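# Move sheet stack from green belt to roller conveyor

## Task

Carry the stack of sheets from the green belt and set it down on the roller conveyor, still as one single stack, and finish with neither hand touching the sheets.

## Robot and tools

Robot: two arms, left_arm (carrying a left hand) and right_arm (carrying a right hand, the mirror of the left). Calibrated bases in the scene frame: left_arm at (-0.002, +0.364, +0.004) m, right_arm at (+0.016, -0.349, +0.020) m, each turned slightly about z. A camera stand sits behind the arms.

Scene frame: origin at table-top height, halfway between the nominal bases; +z up, +x out over the table, left_arm on the +y side. Image sides do not follow these names. Reported end_effector_position (m) and end_effector_quat_wxyz are given in this frame and may be a few cm off, more at long reach.

Hand point: a point fixed to the palm, 0.05 m in front of it and 0.15 m along the fingers from the wrist mounting face. Its +z runs along the straight fingers, +y out of the palm, +x across the palm away from the thumb on the right hand (toward the thumb on the left hand). Straight fingers extend 0.06-0.07 m past the point and lie 0.06 m behind it along -y. A wrist bracket on the little-finger side can strike things.

Row layout (used by execute_actions and move): 28 numbers, each in [-1, 1], always all 28 even if one arm is idle. Order: left dx, dy, dz, rx, ry, rz; left little, ring, middle, index, thumb_bend, thumb_turn; left force_limit, speed; then the same 14 for the right arm.
- Pose numbers (dx..rz) are offsets, not poses: measured from that arm's Hand target at the start of the action or move, along the Hand target's own axes. 1.0 = 0.6 m for dx/dy/dz and 180 degrees for rotation; rx, ry, rz form one rotation vector. Every row of an action counts from the same start, not from the previous row. Six zeros re-command the current Hand target.
- Finger and thumb numbers are absolute targets: -1 open/straight, +1 closed; thumb_turn -1 beside the palm, +1 in front of it opposite the fingers.
- force_limit: -1 about 0 N up to +1 10 N at the fingertip (15 N for the two thumb motors). speed: from near zero at -1 up to full at +0.48 and above; full travel takes 0.49 s. Close at -0.94 or lower for a gentle grip.
- There is no 'unchanged' value: to leave a hand alone, resend its last executed eight numbers; if none were sent yet, send hand_measured plus hand_force_limit and hand_speed.

Tools:
- execute_actions(actions, cameras): actions is a list of actions; each action is a table of up to 15 rows, one per 1/30 s step; a short table repeats its last row. Images appear only when actions is empty or cameras names them (["all"] for all).
- move(target, speed, blend, blocking, cameras): straight path of each hand point toward one row, or a list of up to 15 rows all counted from the same starting Hand targets. speed is top path speed in m/s (0.002 to 4.3, default 0.25; turning limited to twice that in rad/s), one value or one per target. blend in m rounds corners (0 = stop at each). Total time at most 10 s. blocking=false returns after about 0.5 s while the move continues. Paths do not avoid obstacles or the other arm; avoid routes near an arm's own base. Result adds a 'move:' line (done, off_target, moving, held, fault) and any limits (paced = clipped pose, held = steps withheld).
- wait(seconds 0-10, cameras): lets time pass with the last commands held.
- stop(cameras): brakes the running move.
- zoom_image(camera, region [x0,y0,x1,y1] px, at most 504x504): closer look at the latest image of a camera.
- show_instructions(): shows the reference pages.
- finished_scene(scene): ends the current scene; give its number; irreversible.
Cameras: cam_head_left, cam_head_right, cam_high, cam_low, cam_left_wrist, cam_right_wrist, all 896x504.

Control behaviour: commanded orientation is clipped each step to within 40 degrees of the measured one. Hand target is the last commanded (clipped) pose; the hand often rests 1-5 cm short, usually low, from friction and weight, which is not evidence of contact. Waiting does not close that gap; a new command does, or send the missing distance as an offset. An arm blocked by something keeps pushing until commanded back past its hand point. Faster motion means harder hits.

Gripping: with thumb_turn fully in front, objects about 0.035-0.065 m thick (handles down to 0.025 m) can be held. A motor moves only when its target changes (by 0.002 or more), stops at the target or when its load reaches force_limit, then locks. To squeeze harder raise force_limit and send a more-closed target than hand_measured; to loosen send a more-open one. Readings: hand_measured (positions on the target scale), hand_stopped_by (moving, target, force, stalled, fault), hand_load_n (fingertip load, positive pushing open; near 0 means grip lost). Lists follow motor order. Joint torques include the arm's own weight; joint velocities may read 'within noise'.

Heat: holding loads, stretching out or pushing at unreachable poses heats motors; MOTOR HOT appears near 85 °C, and at 100 °C that arm goes limp for 30-60 s or more.

Avoid: dropping the sheets or releasing them while moving, slamming or hitting the table or fixed objects, hard presses, excessive finger force (including fast swings of a load), contact between the two hands or arms, and anything leaving the table. Loose objects may occasionally be nudged by outside pushes.

Each tool is called as name(argument=value, ...), one argument or row to a line, values as JSON.

Reference images:

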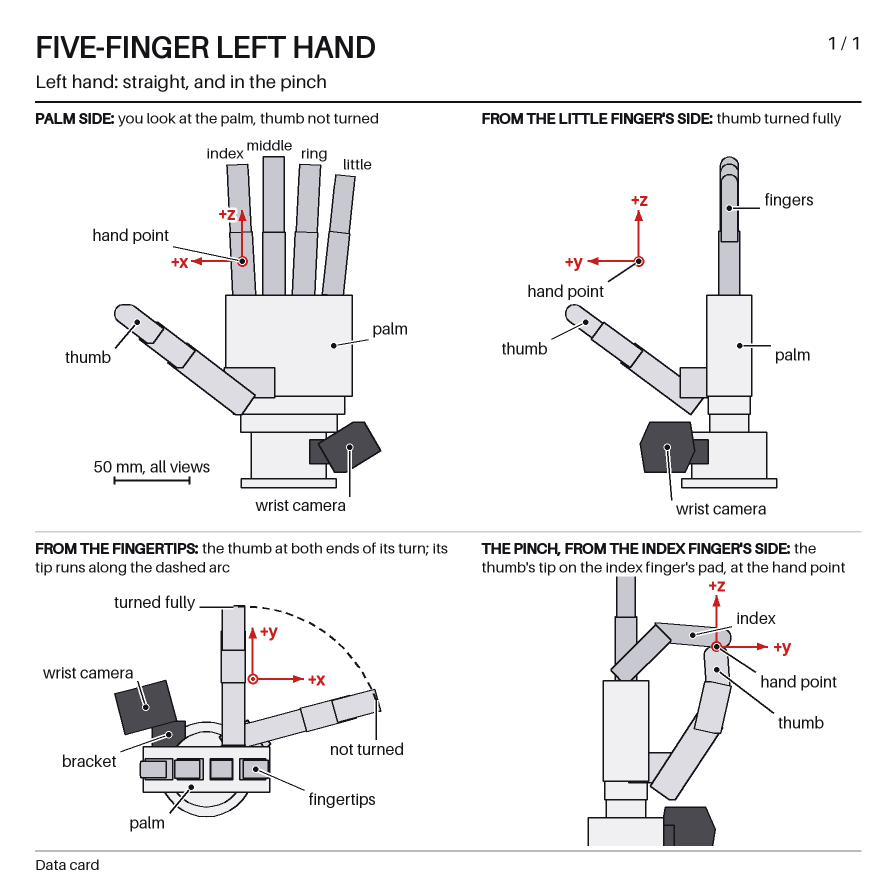

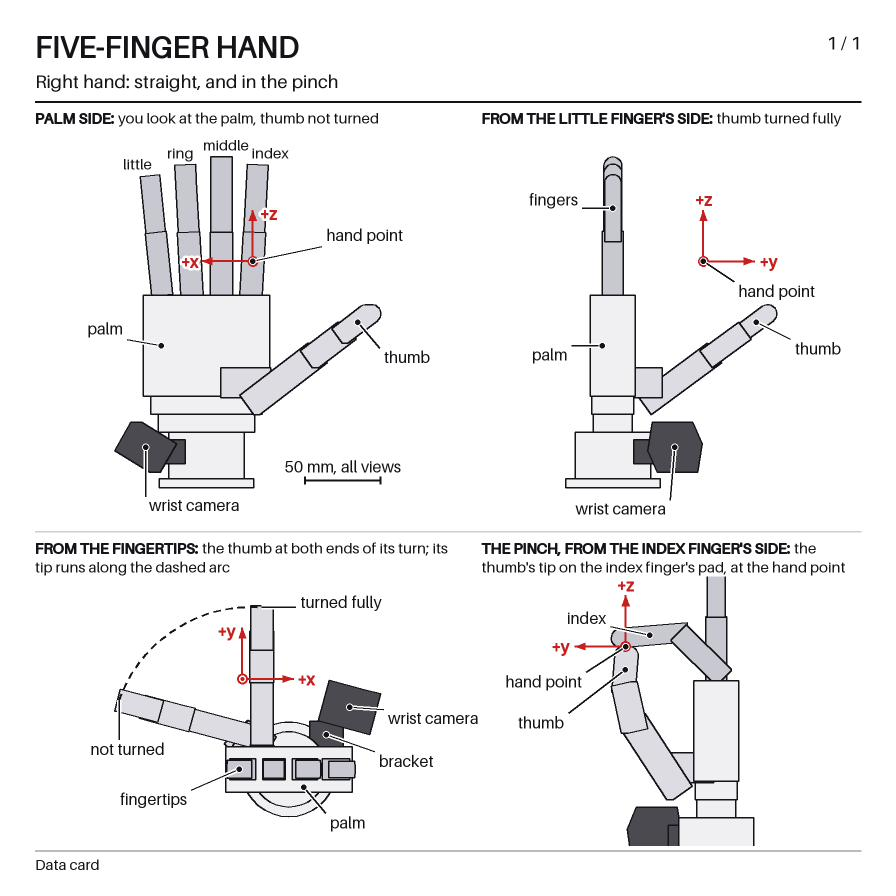

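## Session

execute_actions(
  actions=[],
)

Scene clock: 0.00 s.
left_arm: end_effector_position=(+0.0068, +0.1059, +0.1907) hand_measured=(-1.000, -1.000, -1.000, -1.000, -1.000, -1.000) hand_load_n=(+0.0, +0.0, +0.0, +0.0, +0.0, +0.0) hand_stopped_by=(target, target, target, target, target, target) hand_force_limit=0.00 hand_speed=-0.80 end_effector_quat_wxyz=(+0.362, +0.788, +0.495, +0.054) | right_arm: end_effector_position=(+0.2777, -0.0244, +0.3776) hand_measured=(-1.000, -1.000, -1.000, -1.000, -1.000, -1.000) hand_load_n=(+0.0, +0.0, +0.0, +0.0, +0.0, +0.0) hand_stopped_by=(target, target, target, target, target, target) hand_force_limit=0.00 hand_speed=-0.80 end_effector_quat_wxyz=(+0.577, -0.146, +0.796, -0.105)
Joint positions: left_arm=[-2.225 0.887 0.637 -1.157 -0.735 1.4] | right_arm=[1.323 0.896 0.892 -0.863 1.151 2.032]
Joint velocities: within noise
Joint torques (N m): no reading
Heat: left arm: hottest shoulder 25 °C; right arm: hottest shoulder 29 °C.
Hand target: left_arm +0.0030, +0.1013, +0.1980; +0.365, +0.785, +0.498, +0.045 | right_arm +0.2786, -0.0214, +0.3937; +0.583, -0.136, +0.795, -0.094

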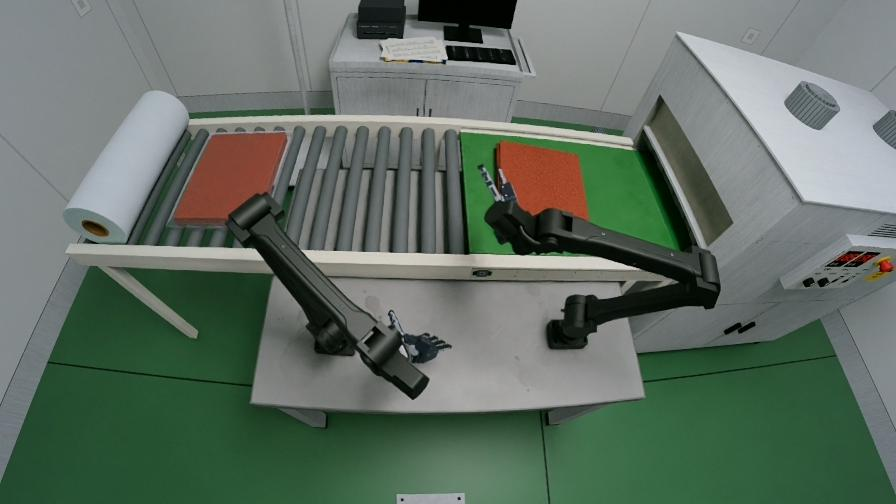

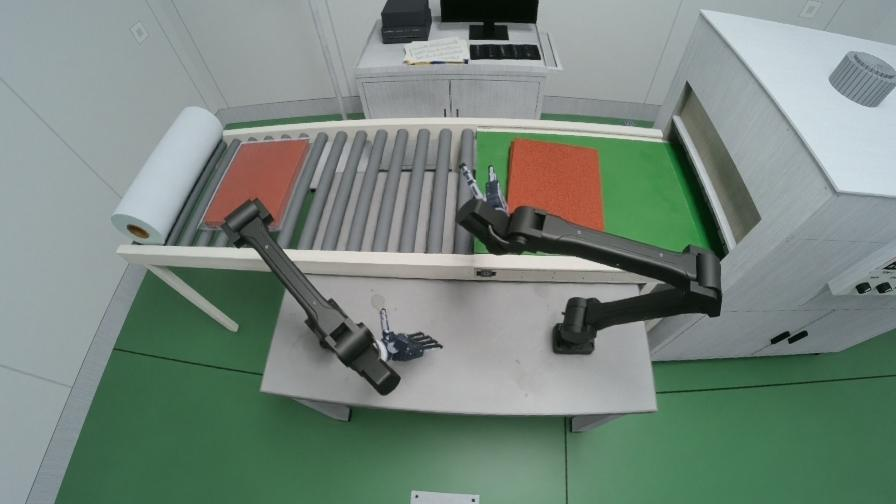

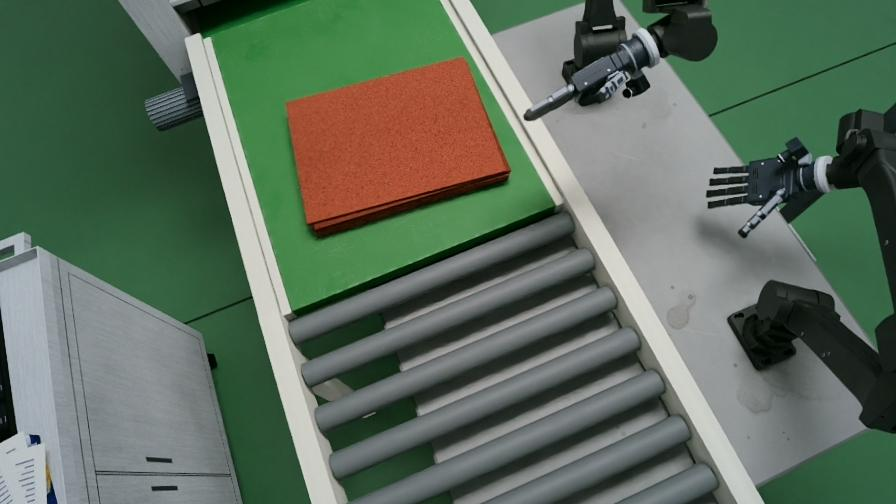

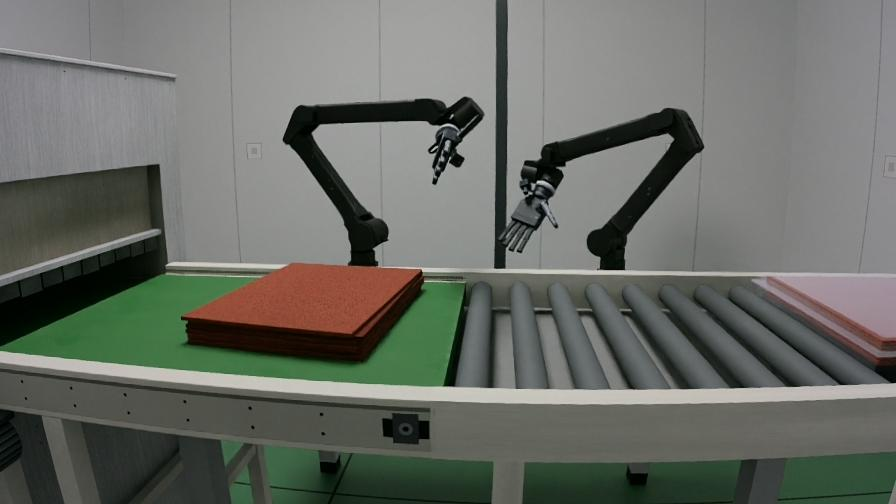

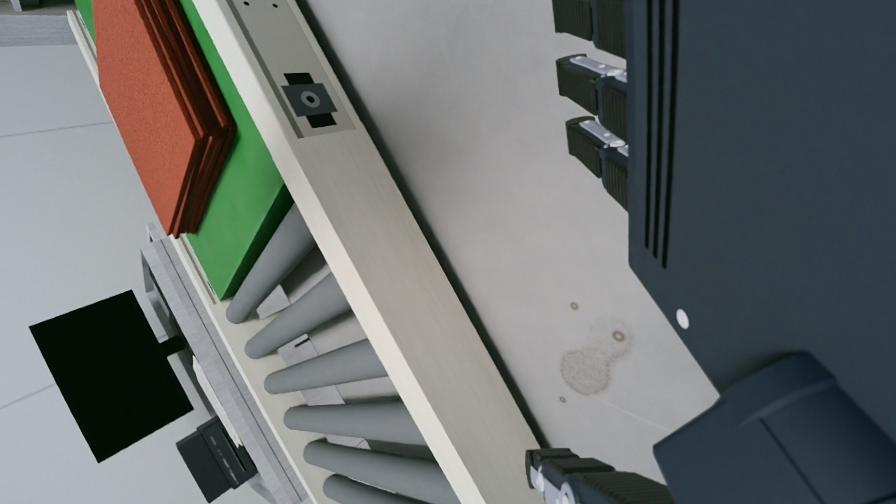

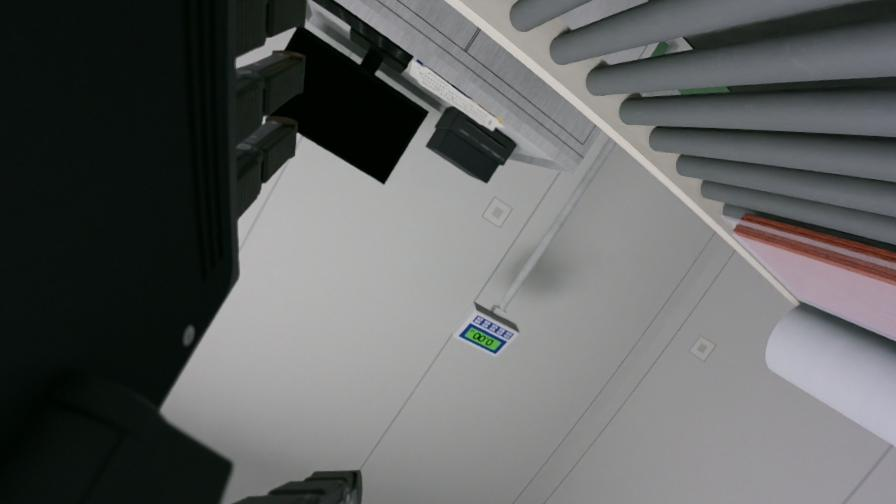

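zoom_image(
  camera="cam_high",
  region=[180, 20, 600, 330],
)

zoom_image(
  camera="cam_low",
  region=[150, 230, 600, 460],
)

zoom_image(
  camera="cam_head_right",
  region=[400, 100, 760, 320],
)

zoom_image(
  camera="cam_head_left",
  region=[400, 100, 760, 320],
)

zoom_image(
  camera="cam_left_wrist",
  region=[60, 0, 420, 320],
)

Scaled by 1.200 from the camera's 896x504 image, which has a finer 1280x720 frame.

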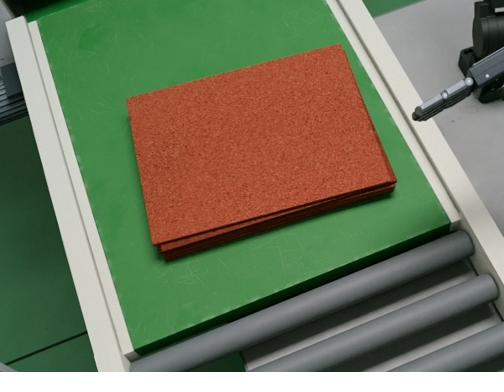

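Scaled by 1.120 from the camera's 896x504 image, which has a finer 1280x720 frame.

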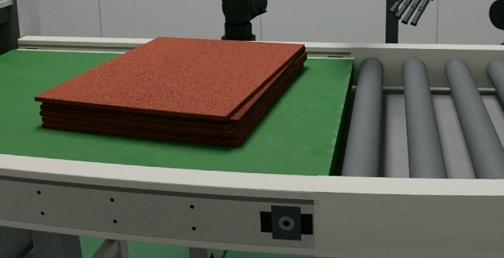

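Scaled by 1.400 from the camera's 896x504 image, which has a finer 1280x720 frame.

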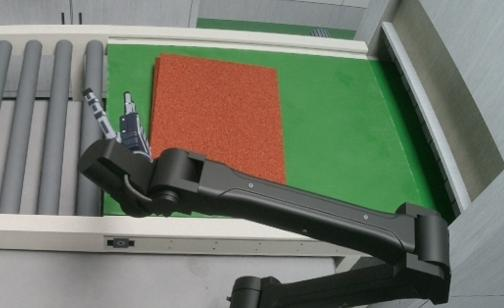

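Scaled by 1.400 from the camera's 896x504 image, which has a finer 1280x720 frame.

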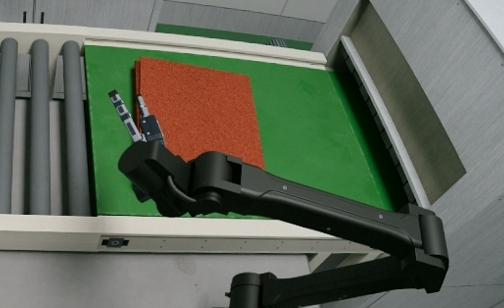

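Scaled by 1.400 from the camera's 896x504 image, which has a finer 1280x720 frame.

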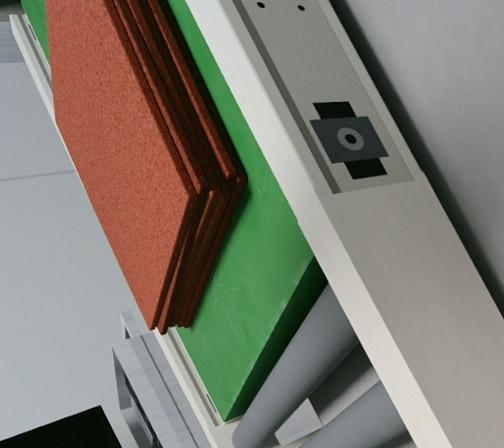

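move(
  target=[
    [0,0,0,0,0,0,-1,-1,-1,-1,-1,-1,0,-0.8, 0.221,-0.9822,0.3075,-0.0264,0.3213,0.1232,-1,-1,-1,-1,-1,-1,0,-0.8],
  ],
  cameras=["all"],
)

Scene clock: 21.00 s.
left_arm: end_effector_position=(+0.0068, +0.1059, +0.1907) hand_measured=(-1.000, -1.000, -1.000, -1.000, -1.000, -1.000) hand_load_n=(+0.0, +0.0, +0.0, +0.0, +0.0, +0.0) hand_stopped_by=(target, target, target, target, target, target) hand_force_limit=0.00 hand_speed=-0.80 end_effector_quat_wxyz=(+0.362, +0.788, +0.495, +0.054) | right_arm: end_effector_position=(+0.4766, -0.6154, +0.3834) hand_measured=(-1.000, -1.000, -1.000, -1.000, -1.000, -1.000) hand_load_n=(+0.0, +0.0, +0.0, +0.0, +0.0, +0.0) hand_stopped_by=(target, target, target, target, target, target) hand_force_limit=0.00 hand_speed=-0.80 end_effector_quat_wxyz=(+0.125, +0.062, +0.990, +0.001)
Joint positions: left_arm=[-2.225 0.887 0.637 -1.157 -0.735 1.4] | right_arm=[-0.672 1.632 1.927 -1.666 -0.151 1.006]
Joint torques (N m): left_arm=[0.26 -2.61 9.99 0.64 -0.95 -0.01] | right_arm=[-0.38 -12.34 11.15 -0.1 -0.13 -0.21]
Heat: left arm: hottest elbow 30 °C; right arm: hottest shoulder 29 °C.
Hand target: left_arm +0.0030, +0.1013, +0.1980; +0.365, +0.785, +0.498, +0.045 | right_arm +0.4805, -0.6199, +0.3999; +0.130, +0.052, +0.990, -0.007
Off the commanded pose: left_arm 0.009 m, 1 deg | right_arm 0.018 m, 2 deg.
joint sent to its limit (right arm) — joint 4 (wrist pitch), lower limit. The joint targets still meet the commanded pose.
move: off_target (right_arm)
camera_calibration:
cam_right_wrist: T_world_to_cam=[[-0.121338, 0.992507, 0.0143595, 0.660061], [0.686438, 0.0734527, 0.723469, -0.563993], [0.716994, 0.0976411, -0.690207, 0.0947418], [0, 0, 0, 1]] pos_world=[0.399307, -0.62294, 0.463945]

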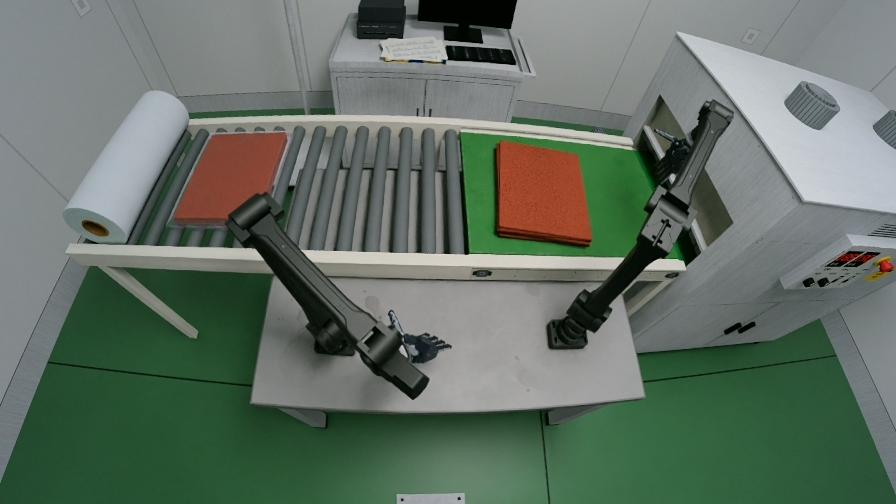

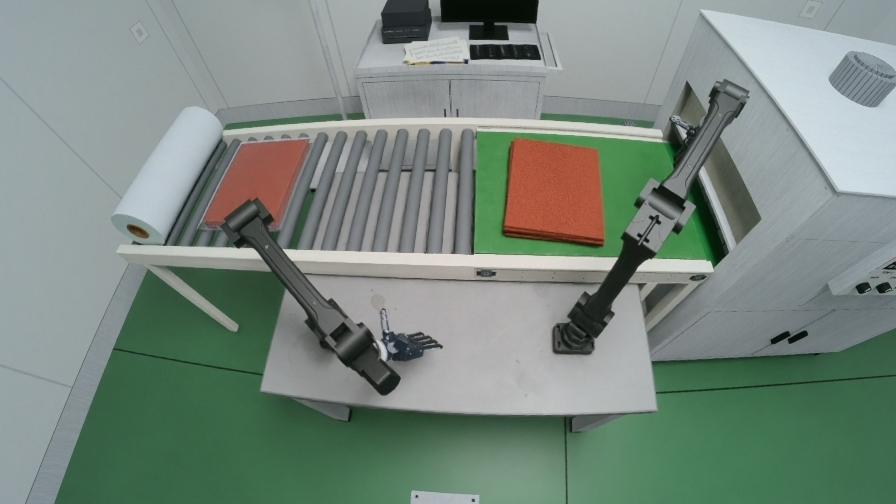

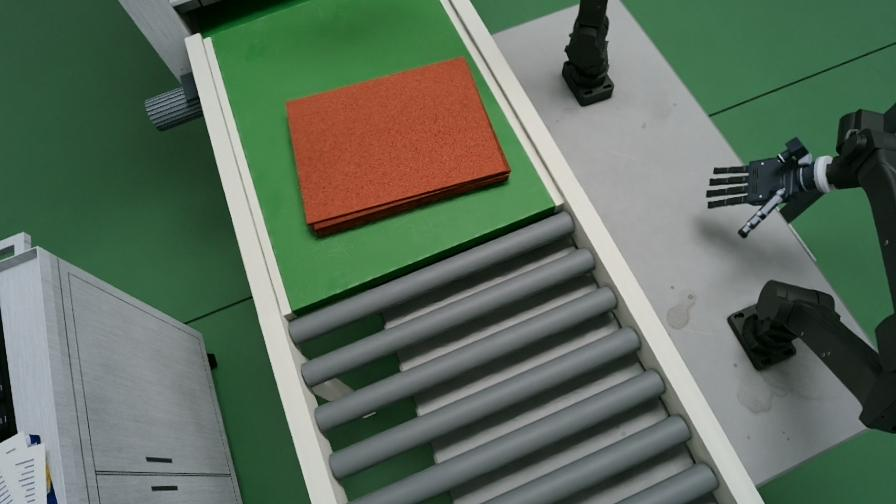

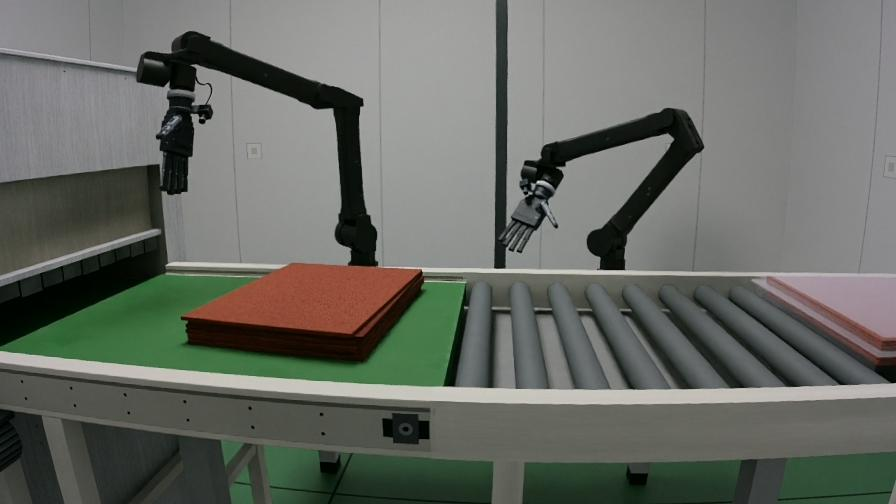

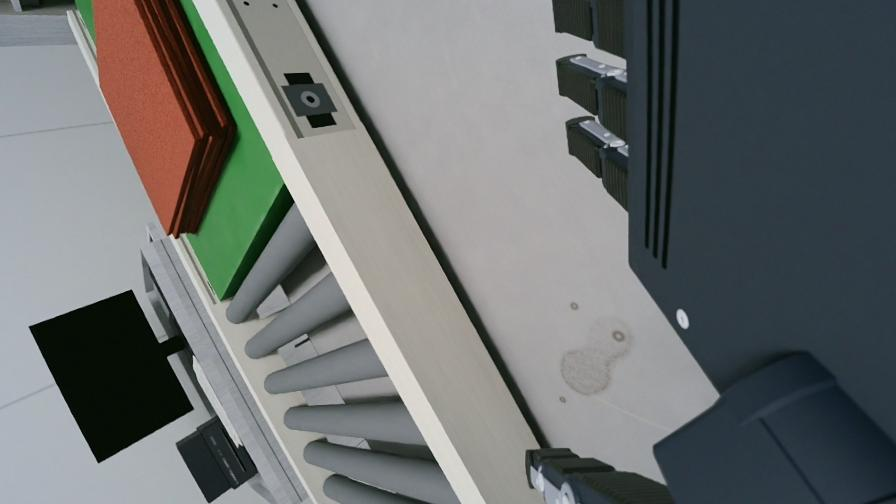

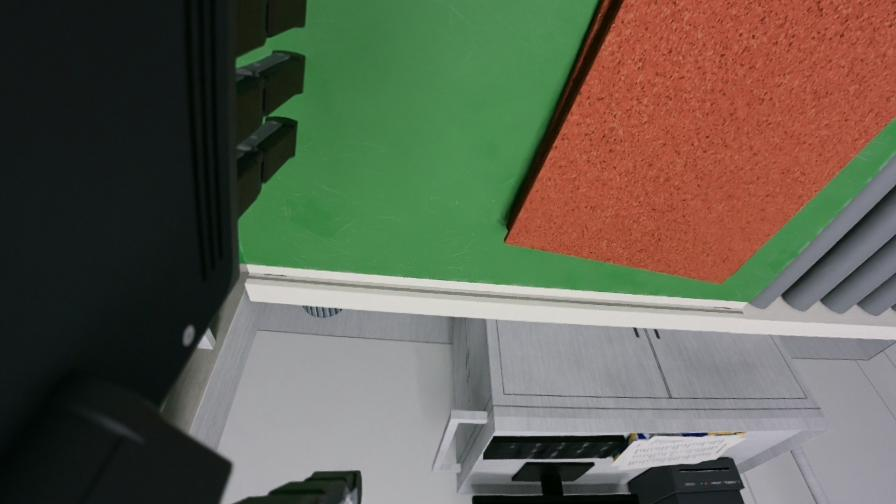

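move(
  target=[
    [0,0,0,0,0,0,-1,-1,-1,-1,-1,-1,0,-0.8, 0.0977,0.1842,0.3535,0,0,0,-1,-1,-1,-1,-1,-1,0,-0.8],
  ],
  speed=0.15,
  cameras=["all"],
)

Scene clock: 25.37 s.
left_arm: end_effector_position=(+0.0068, +0.1059, +0.1907) hand_measured=(-1.000, -1.000, -1.000, -1.000, -1.000, -1.000) hand_load_n=(+0.0, +0.0, +0.0, +0.0, +0.0, +0.0) hand_stopped_by=(target, target, target, target, target, target) hand_force_limit=0.00 hand_speed=-0.80 end_effector_quat_wxyz=(+0.362, +0.788, +0.495, +0.054) | right_arm: end_effector_position=(+0.4862, -0.5098, +0.1718) hand_measured=(-1.000, -1.000, -1.000, -1.000, -1.000, -1.000) hand_load_n=(+0.0, +0.0, +0.0, +0.5, -0.5, +0.0) hand_stopped_by=(target, target, target, target, target, target) hand_force_limit=0.00 hand_speed=-0.80 end_effector_quat_wxyz=(+0.116, +0.047, +0.992, +0.000)
Joint positions: left_arm=[-2.225 0.887 0.637 -1.157 -0.735 1.4] | right_arm=[-0.471 1.502 1.215 -1.075 -0.103 1.171]
Joint torques (N m): left_arm=[0.38 -2.9 10.07 0.59 -0.85 0.01] | right_arm=[0.32 -13.39 7.1 1.07 -0.11 0]
Heat: left arm: hottest elbow 31 °C; right arm: hottest shoulder 30 °C.
Hand target: left_arm +0.0030, +0.1013, +0.1980; +0.365, +0.785, +0.498, +0.045 | right_arm +0.4898, -0.5099, +0.1798; +0.129, +0.052, +0.990, -0.007
Off the commanded pose: left_arm 0.009 m, 1 deg | right_arm 0.009 m, 2 deg.
move: done
camera_calibration:
cam_right_wrist: T_world_to_cam=[[-0.15049, 0.988543, 0.0116204, 0.572048], [0.696116, 0.0976113, 0.711263, -0.415523], [0.70198, 0.115127, -0.70283, -0.0500784], [0, 0, 0, 1]] pos_world=[0.410493, -0.519169, 0.253702]

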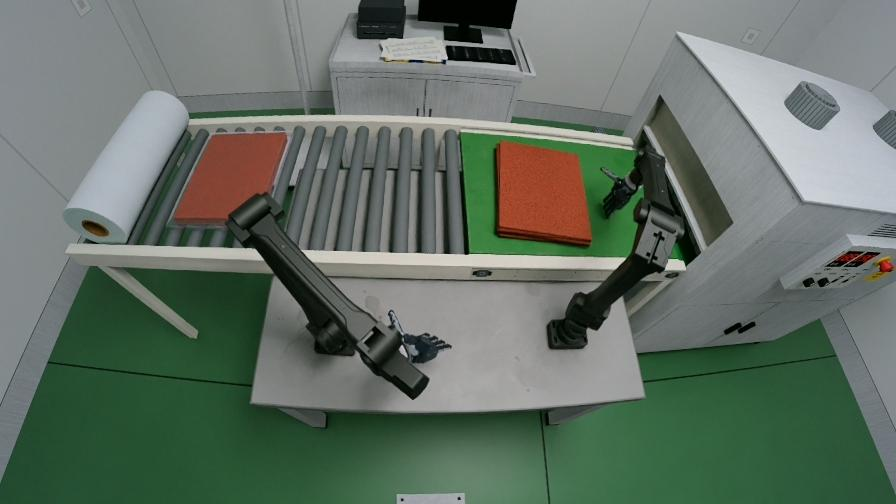

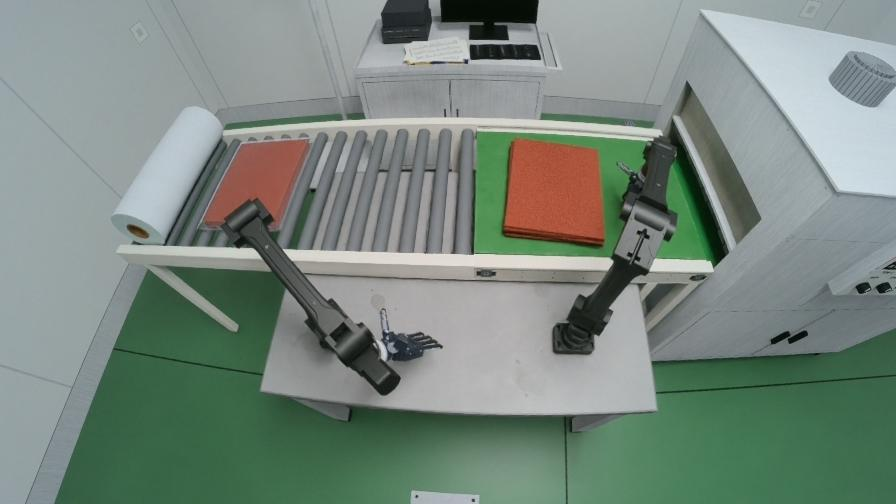

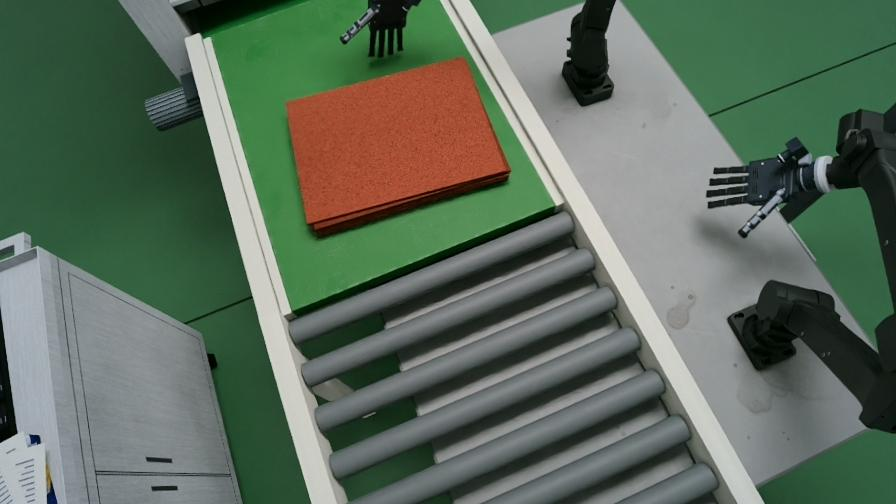

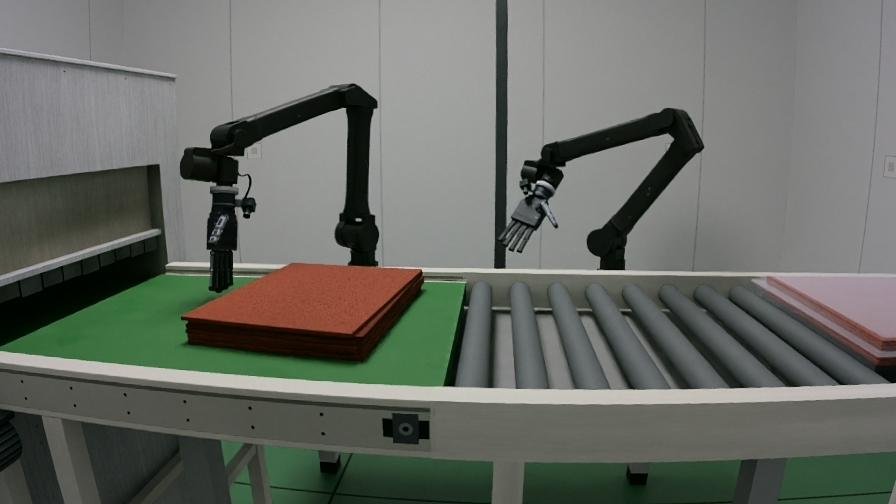

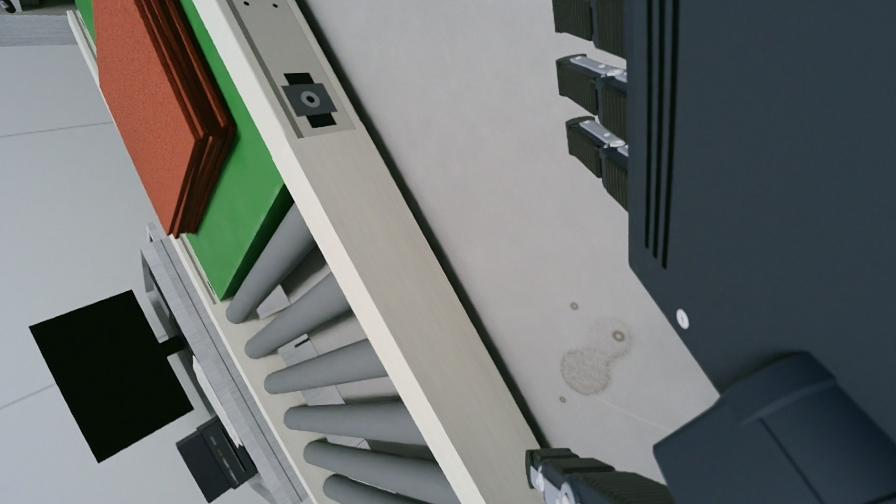

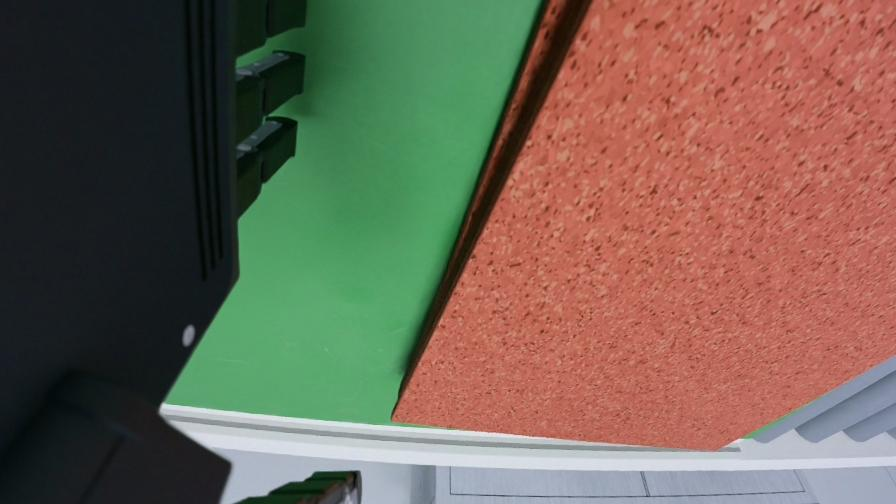

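zoom_image(
  camera="cam_high",
  region=[280, 0, 520, 200],
)

zoom_image(
  camera="cam_low",
  region=[170, 230, 470, 400],
)

zoom_image(
  camera="cam_right_wrist",
  region=[200, 0, 600, 300],
)

Scaled by 2.100 from the camera's 896x504 image, which has a finer 1280x720 frame.

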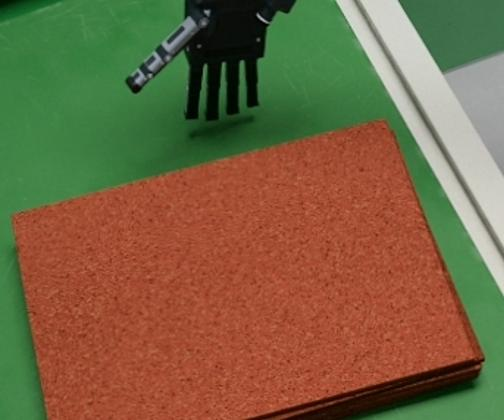

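Scaled by 1.680 from the camera's 896x504 image, which has a finer 1280x720 frame.

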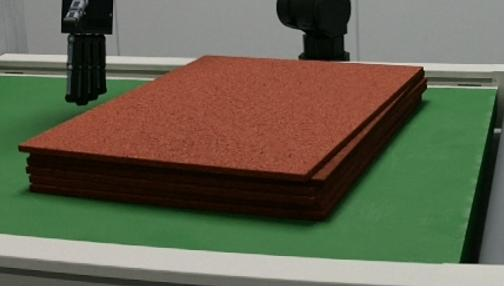

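Scaled by 1.260 from the camera's 896x504 image, which has a finer 1280x720 frame.

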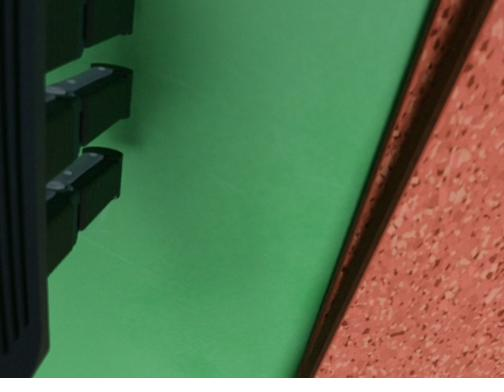

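move(
  target=[
    [0,0,0,0,0,0,-1,-1,-1,-1,-1,-1,0,-0.8, -0.0668,0.0078,0.0387,0,0,0,-1,-1,-1,-1,-1,-1,0,-0.8],
  ],
  speed=0.08,
  cameras=["cam_high","cam_low","cam_right_wrist"],
)

zoom_image(
  camera="cam_high",
  region=[280, 0, 520, 200],
)

zoom_image(
  camera="cam_low",
  region=[170, 230, 470, 400],
)

Scene clock: 29.90 s.
left_arm: end_effector_position=(+0.0068, +0.1059, +0.1907) hand_measured=(-1.000, -1.000, -1.000, -1.000, -1.000, -1.000) hand_load_n=(+0.0, +0.0, +0.0, +0.0, +0.0, +0.0) hand_stopped_by=(target, target, target, target, target, target) hand_force_limit=0.00 hand_speed=-0.80 end_effector_quat_wxyz=(+0.362, +0.788, +0.495, +0.054) | right_arm: end_effector_position=(+0.5121, -0.5027, +0.1548) hand_measured=(-1.000, -1.000, -1.000, -1.000, -1.000, -1.000) hand_load_n=(+0.0, +0.0, +0.0, +0.0, +0.0, +0.0) hand_stopped_by=(target, target, target, target, target, target) hand_force_limit=0.00 hand_speed=-0.80 end_effector_quat_wxyz=(+0.109, +0.048, +0.993, +0.001)
Joint positions: left_arm=[-2.225 0.887 0.637 -1.157 -0.735 1.4] | right_arm=[-0.43 1.571 1.251 -1.051 -0.09 1.215]
Joint torques (N m): left_arm=[0.5 -3.02 10.06 0.65 -0.9 0.06] | right_arm=[-0.21 -10.64 10.82 0.98 -0.23 0.07]
Heat: left arm: hottest elbow 32 °C; right arm: hottest shoulder 30 °C.
Hand target: left_arm +0.0030, +0.1013, +0.1980; +0.365, +0.785, +0.498, +0.045 | right_arm +0.5348, -0.5097, +0.1675; +0.129, +0.052, +0.990, -0.007
Off the commanded pose: left_arm 0.009 m, 1 deg | right_arm 0.027 m, 3 deg.
move: off_target (right_arm)
camera_calibration:
cam_right_wrist: T_world_to_cam=[[-0.147277, 0.988962, 0.0162506, 0.567001], [0.705966, 0.0935971, 0.702034, -0.427826], [0.692764, 0.114866, -0.711958, -0.0751033], [0, 0, 0, 1]] pos_world=[0.437566, -0.512072, 0.237664]
Images, in order (width x height): cam_high 896x504, cam_low 896x504, cam_right_wrist 896x504.

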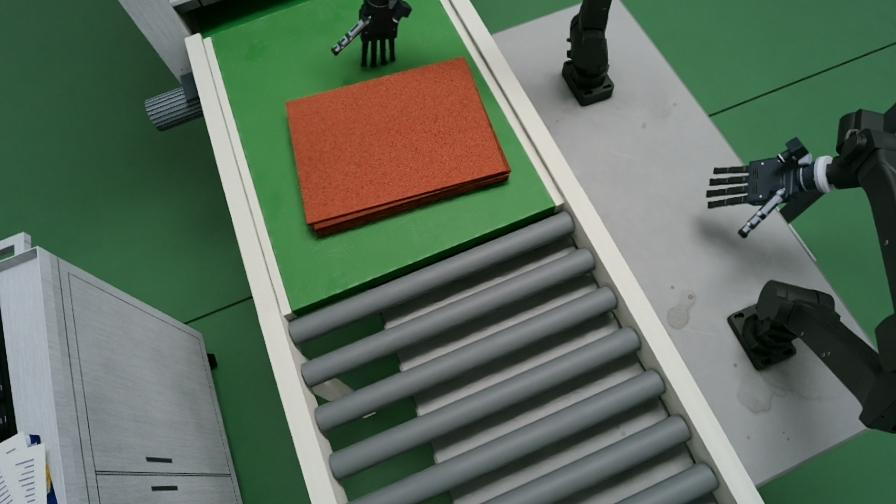

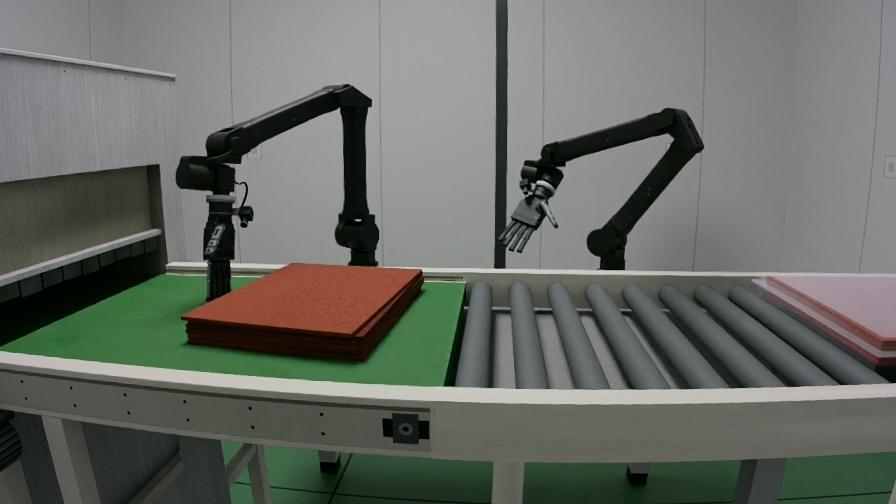

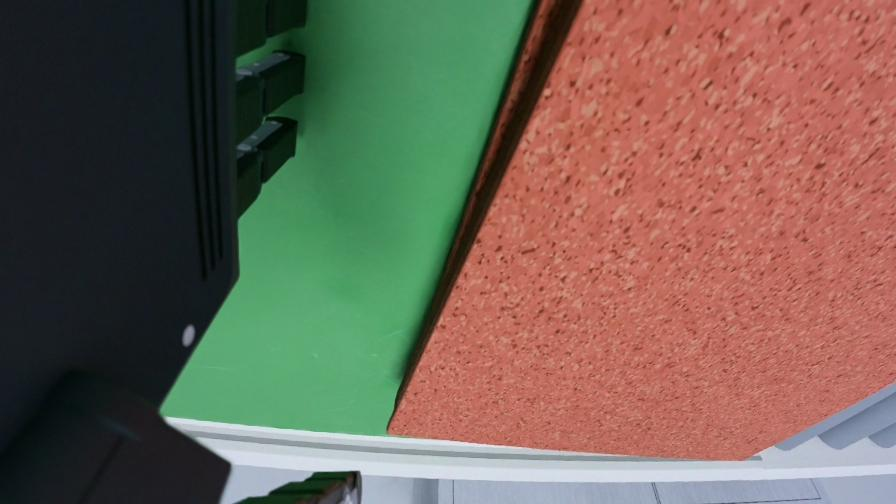

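Scaled by 2.100 from the camera's 896x504 image, which has a finer 1280x720 frame.

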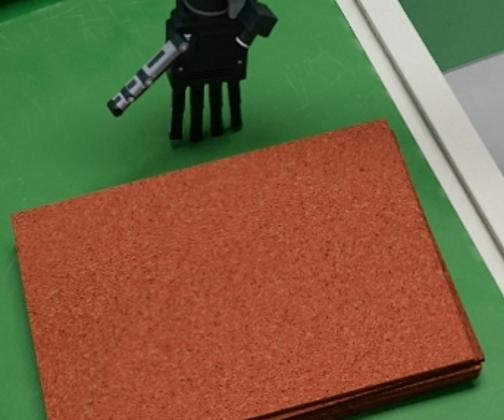

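Scaled by 1.680 from the camera's 896x504 image, which has a finer 1280x720 frame.

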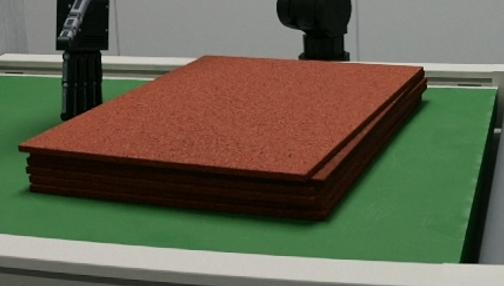

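move(
  target=[
    [0,0,0,0,0,0,-1,-1,-1,-1,-1,-1,0,-0.8, -0.005,0.136,0.0,0,0,0,-1,-1,-1,-1,-1,-1,0,-0.8],
  ],
  speed=0.08,
  cameras=["cam_high","cam_low","cam_right_wrist"],
)

zoom_image(
  camera="cam_high",
  region=[280, 0, 520, 200],
)

zoom_image(
  camera="cam_low",
  region=[170, 230, 470, 400],
)

Scene clock: 32.83 s.
left_arm: end_effector_position=(+0.0068, +0.1059, +0.1907) hand_measured=(-1.000, -1.000, -1.000, -1.000, -1.000, -1.000) hand_load_n=(+0.0, +0.0, +0.0, +0.0, +0.0, +0.0) hand_stopped_by=(target, target, target, target, target, target) hand_force_limit=0.00 hand_speed=-0.80 end_effector_quat_wxyz=(+0.362, +0.788, +0.495, +0.054) | right_arm: end_effector_position=(+0.5422, -0.4318, +0.1586) hand_measured=(-1.000, -1.000, -1.000, -1.000, -1.000, -1.000) hand_load_n=(+0.0, +0.0, +0.0, +0.0, +0.0, +0.0) hand_stopped_by=(target, target, target, target, target, target) hand_force_limit=0.00 hand_speed=-0.80 end_effector_quat_wxyz=(+0.114, +0.048, +0.992, -0.005)
Joint positions: left_arm=[-2.225 0.887 0.637 -1.157 -0.735 1.4] | right_arm=[-0.261 1.563 1.251 -1.036 -0.046 1.378]
Joint torques (N m): left_arm=[0.44 -2.9 10.04 0.51 -0.87 -0.08] | right_arm=[-0.62 -14.04 7.02 1.35 -0.17 0.02]
Heat: left arm: hottest elbow 32 °C; right arm: hottest shoulder 30 °C.
Hand target: left_arm +0.0030, +0.1013, +0.1980; +0.365, +0.785, +0.498, +0.045 | right_arm +0.5462, -0.4290, +0.1683; +0.129, +0.052, +0.990, -0.007
Off the commanded pose: left_arm 0.009 m, 1 deg | right_arm 0.011 m, 2 deg.
move: off_target (right_arm)
camera_calibration:
cam_right_wrist: T_world_to_cam=[[-0.147171, 0.989105, 0.00333513, 0.503322], [0.700421, 0.101835, 0.706427, -0.452499], [0.698392, 0.106301, -0.707778, -0.108773], [0, 0, 0, 1]] pos_world=[0.466981, -0.440196, 0.240992]
Images, in order (width x height): cam_high 896x504, cam_low 896x504, cam_right_wrist 896x504.

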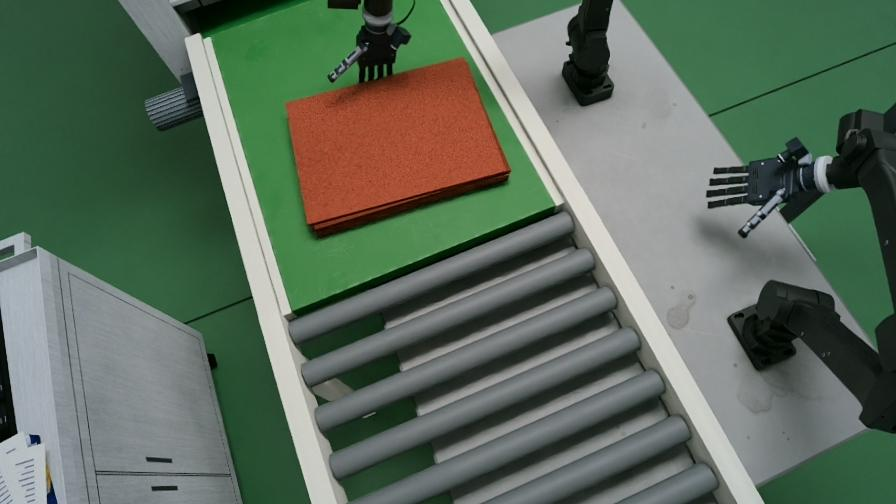

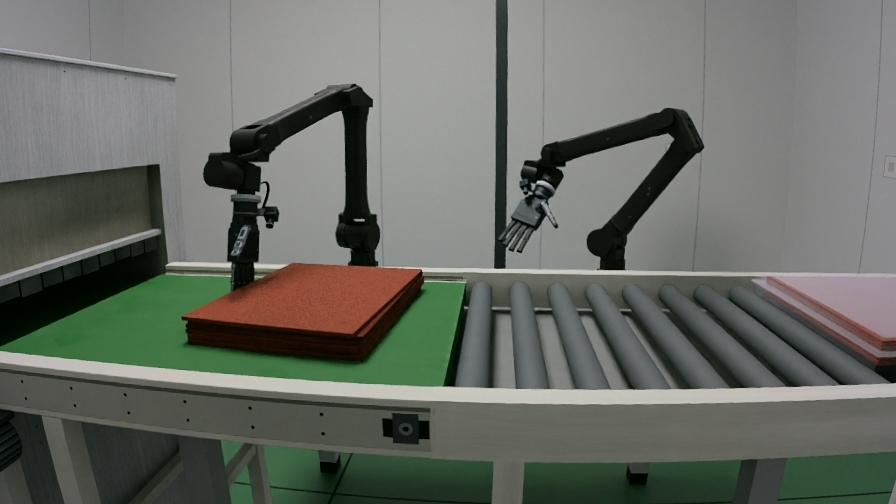

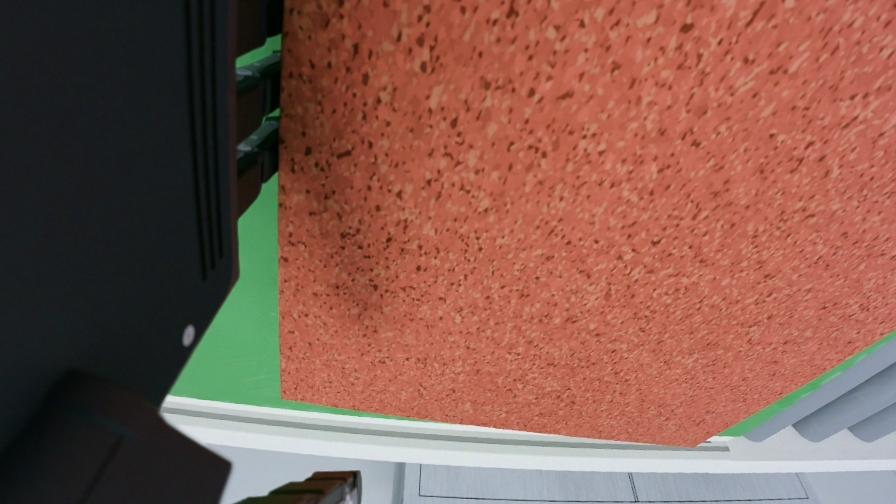

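Scaled by 2.100 from the camera's 896x504 image, which has a finer 1280x720 frame.

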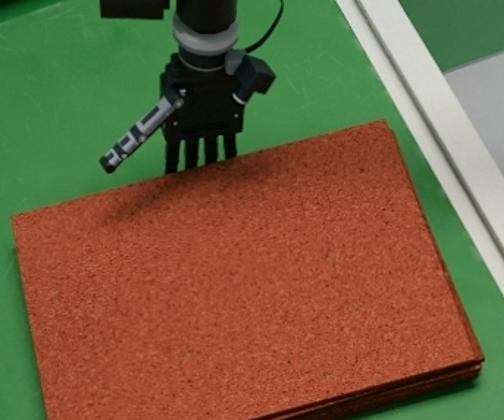

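Scaled by 1.680 from the camera's 896x504 image, which has a finer 1280x720 frame.

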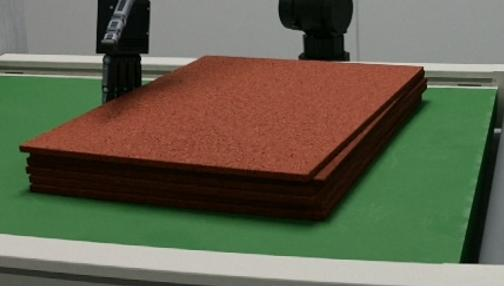

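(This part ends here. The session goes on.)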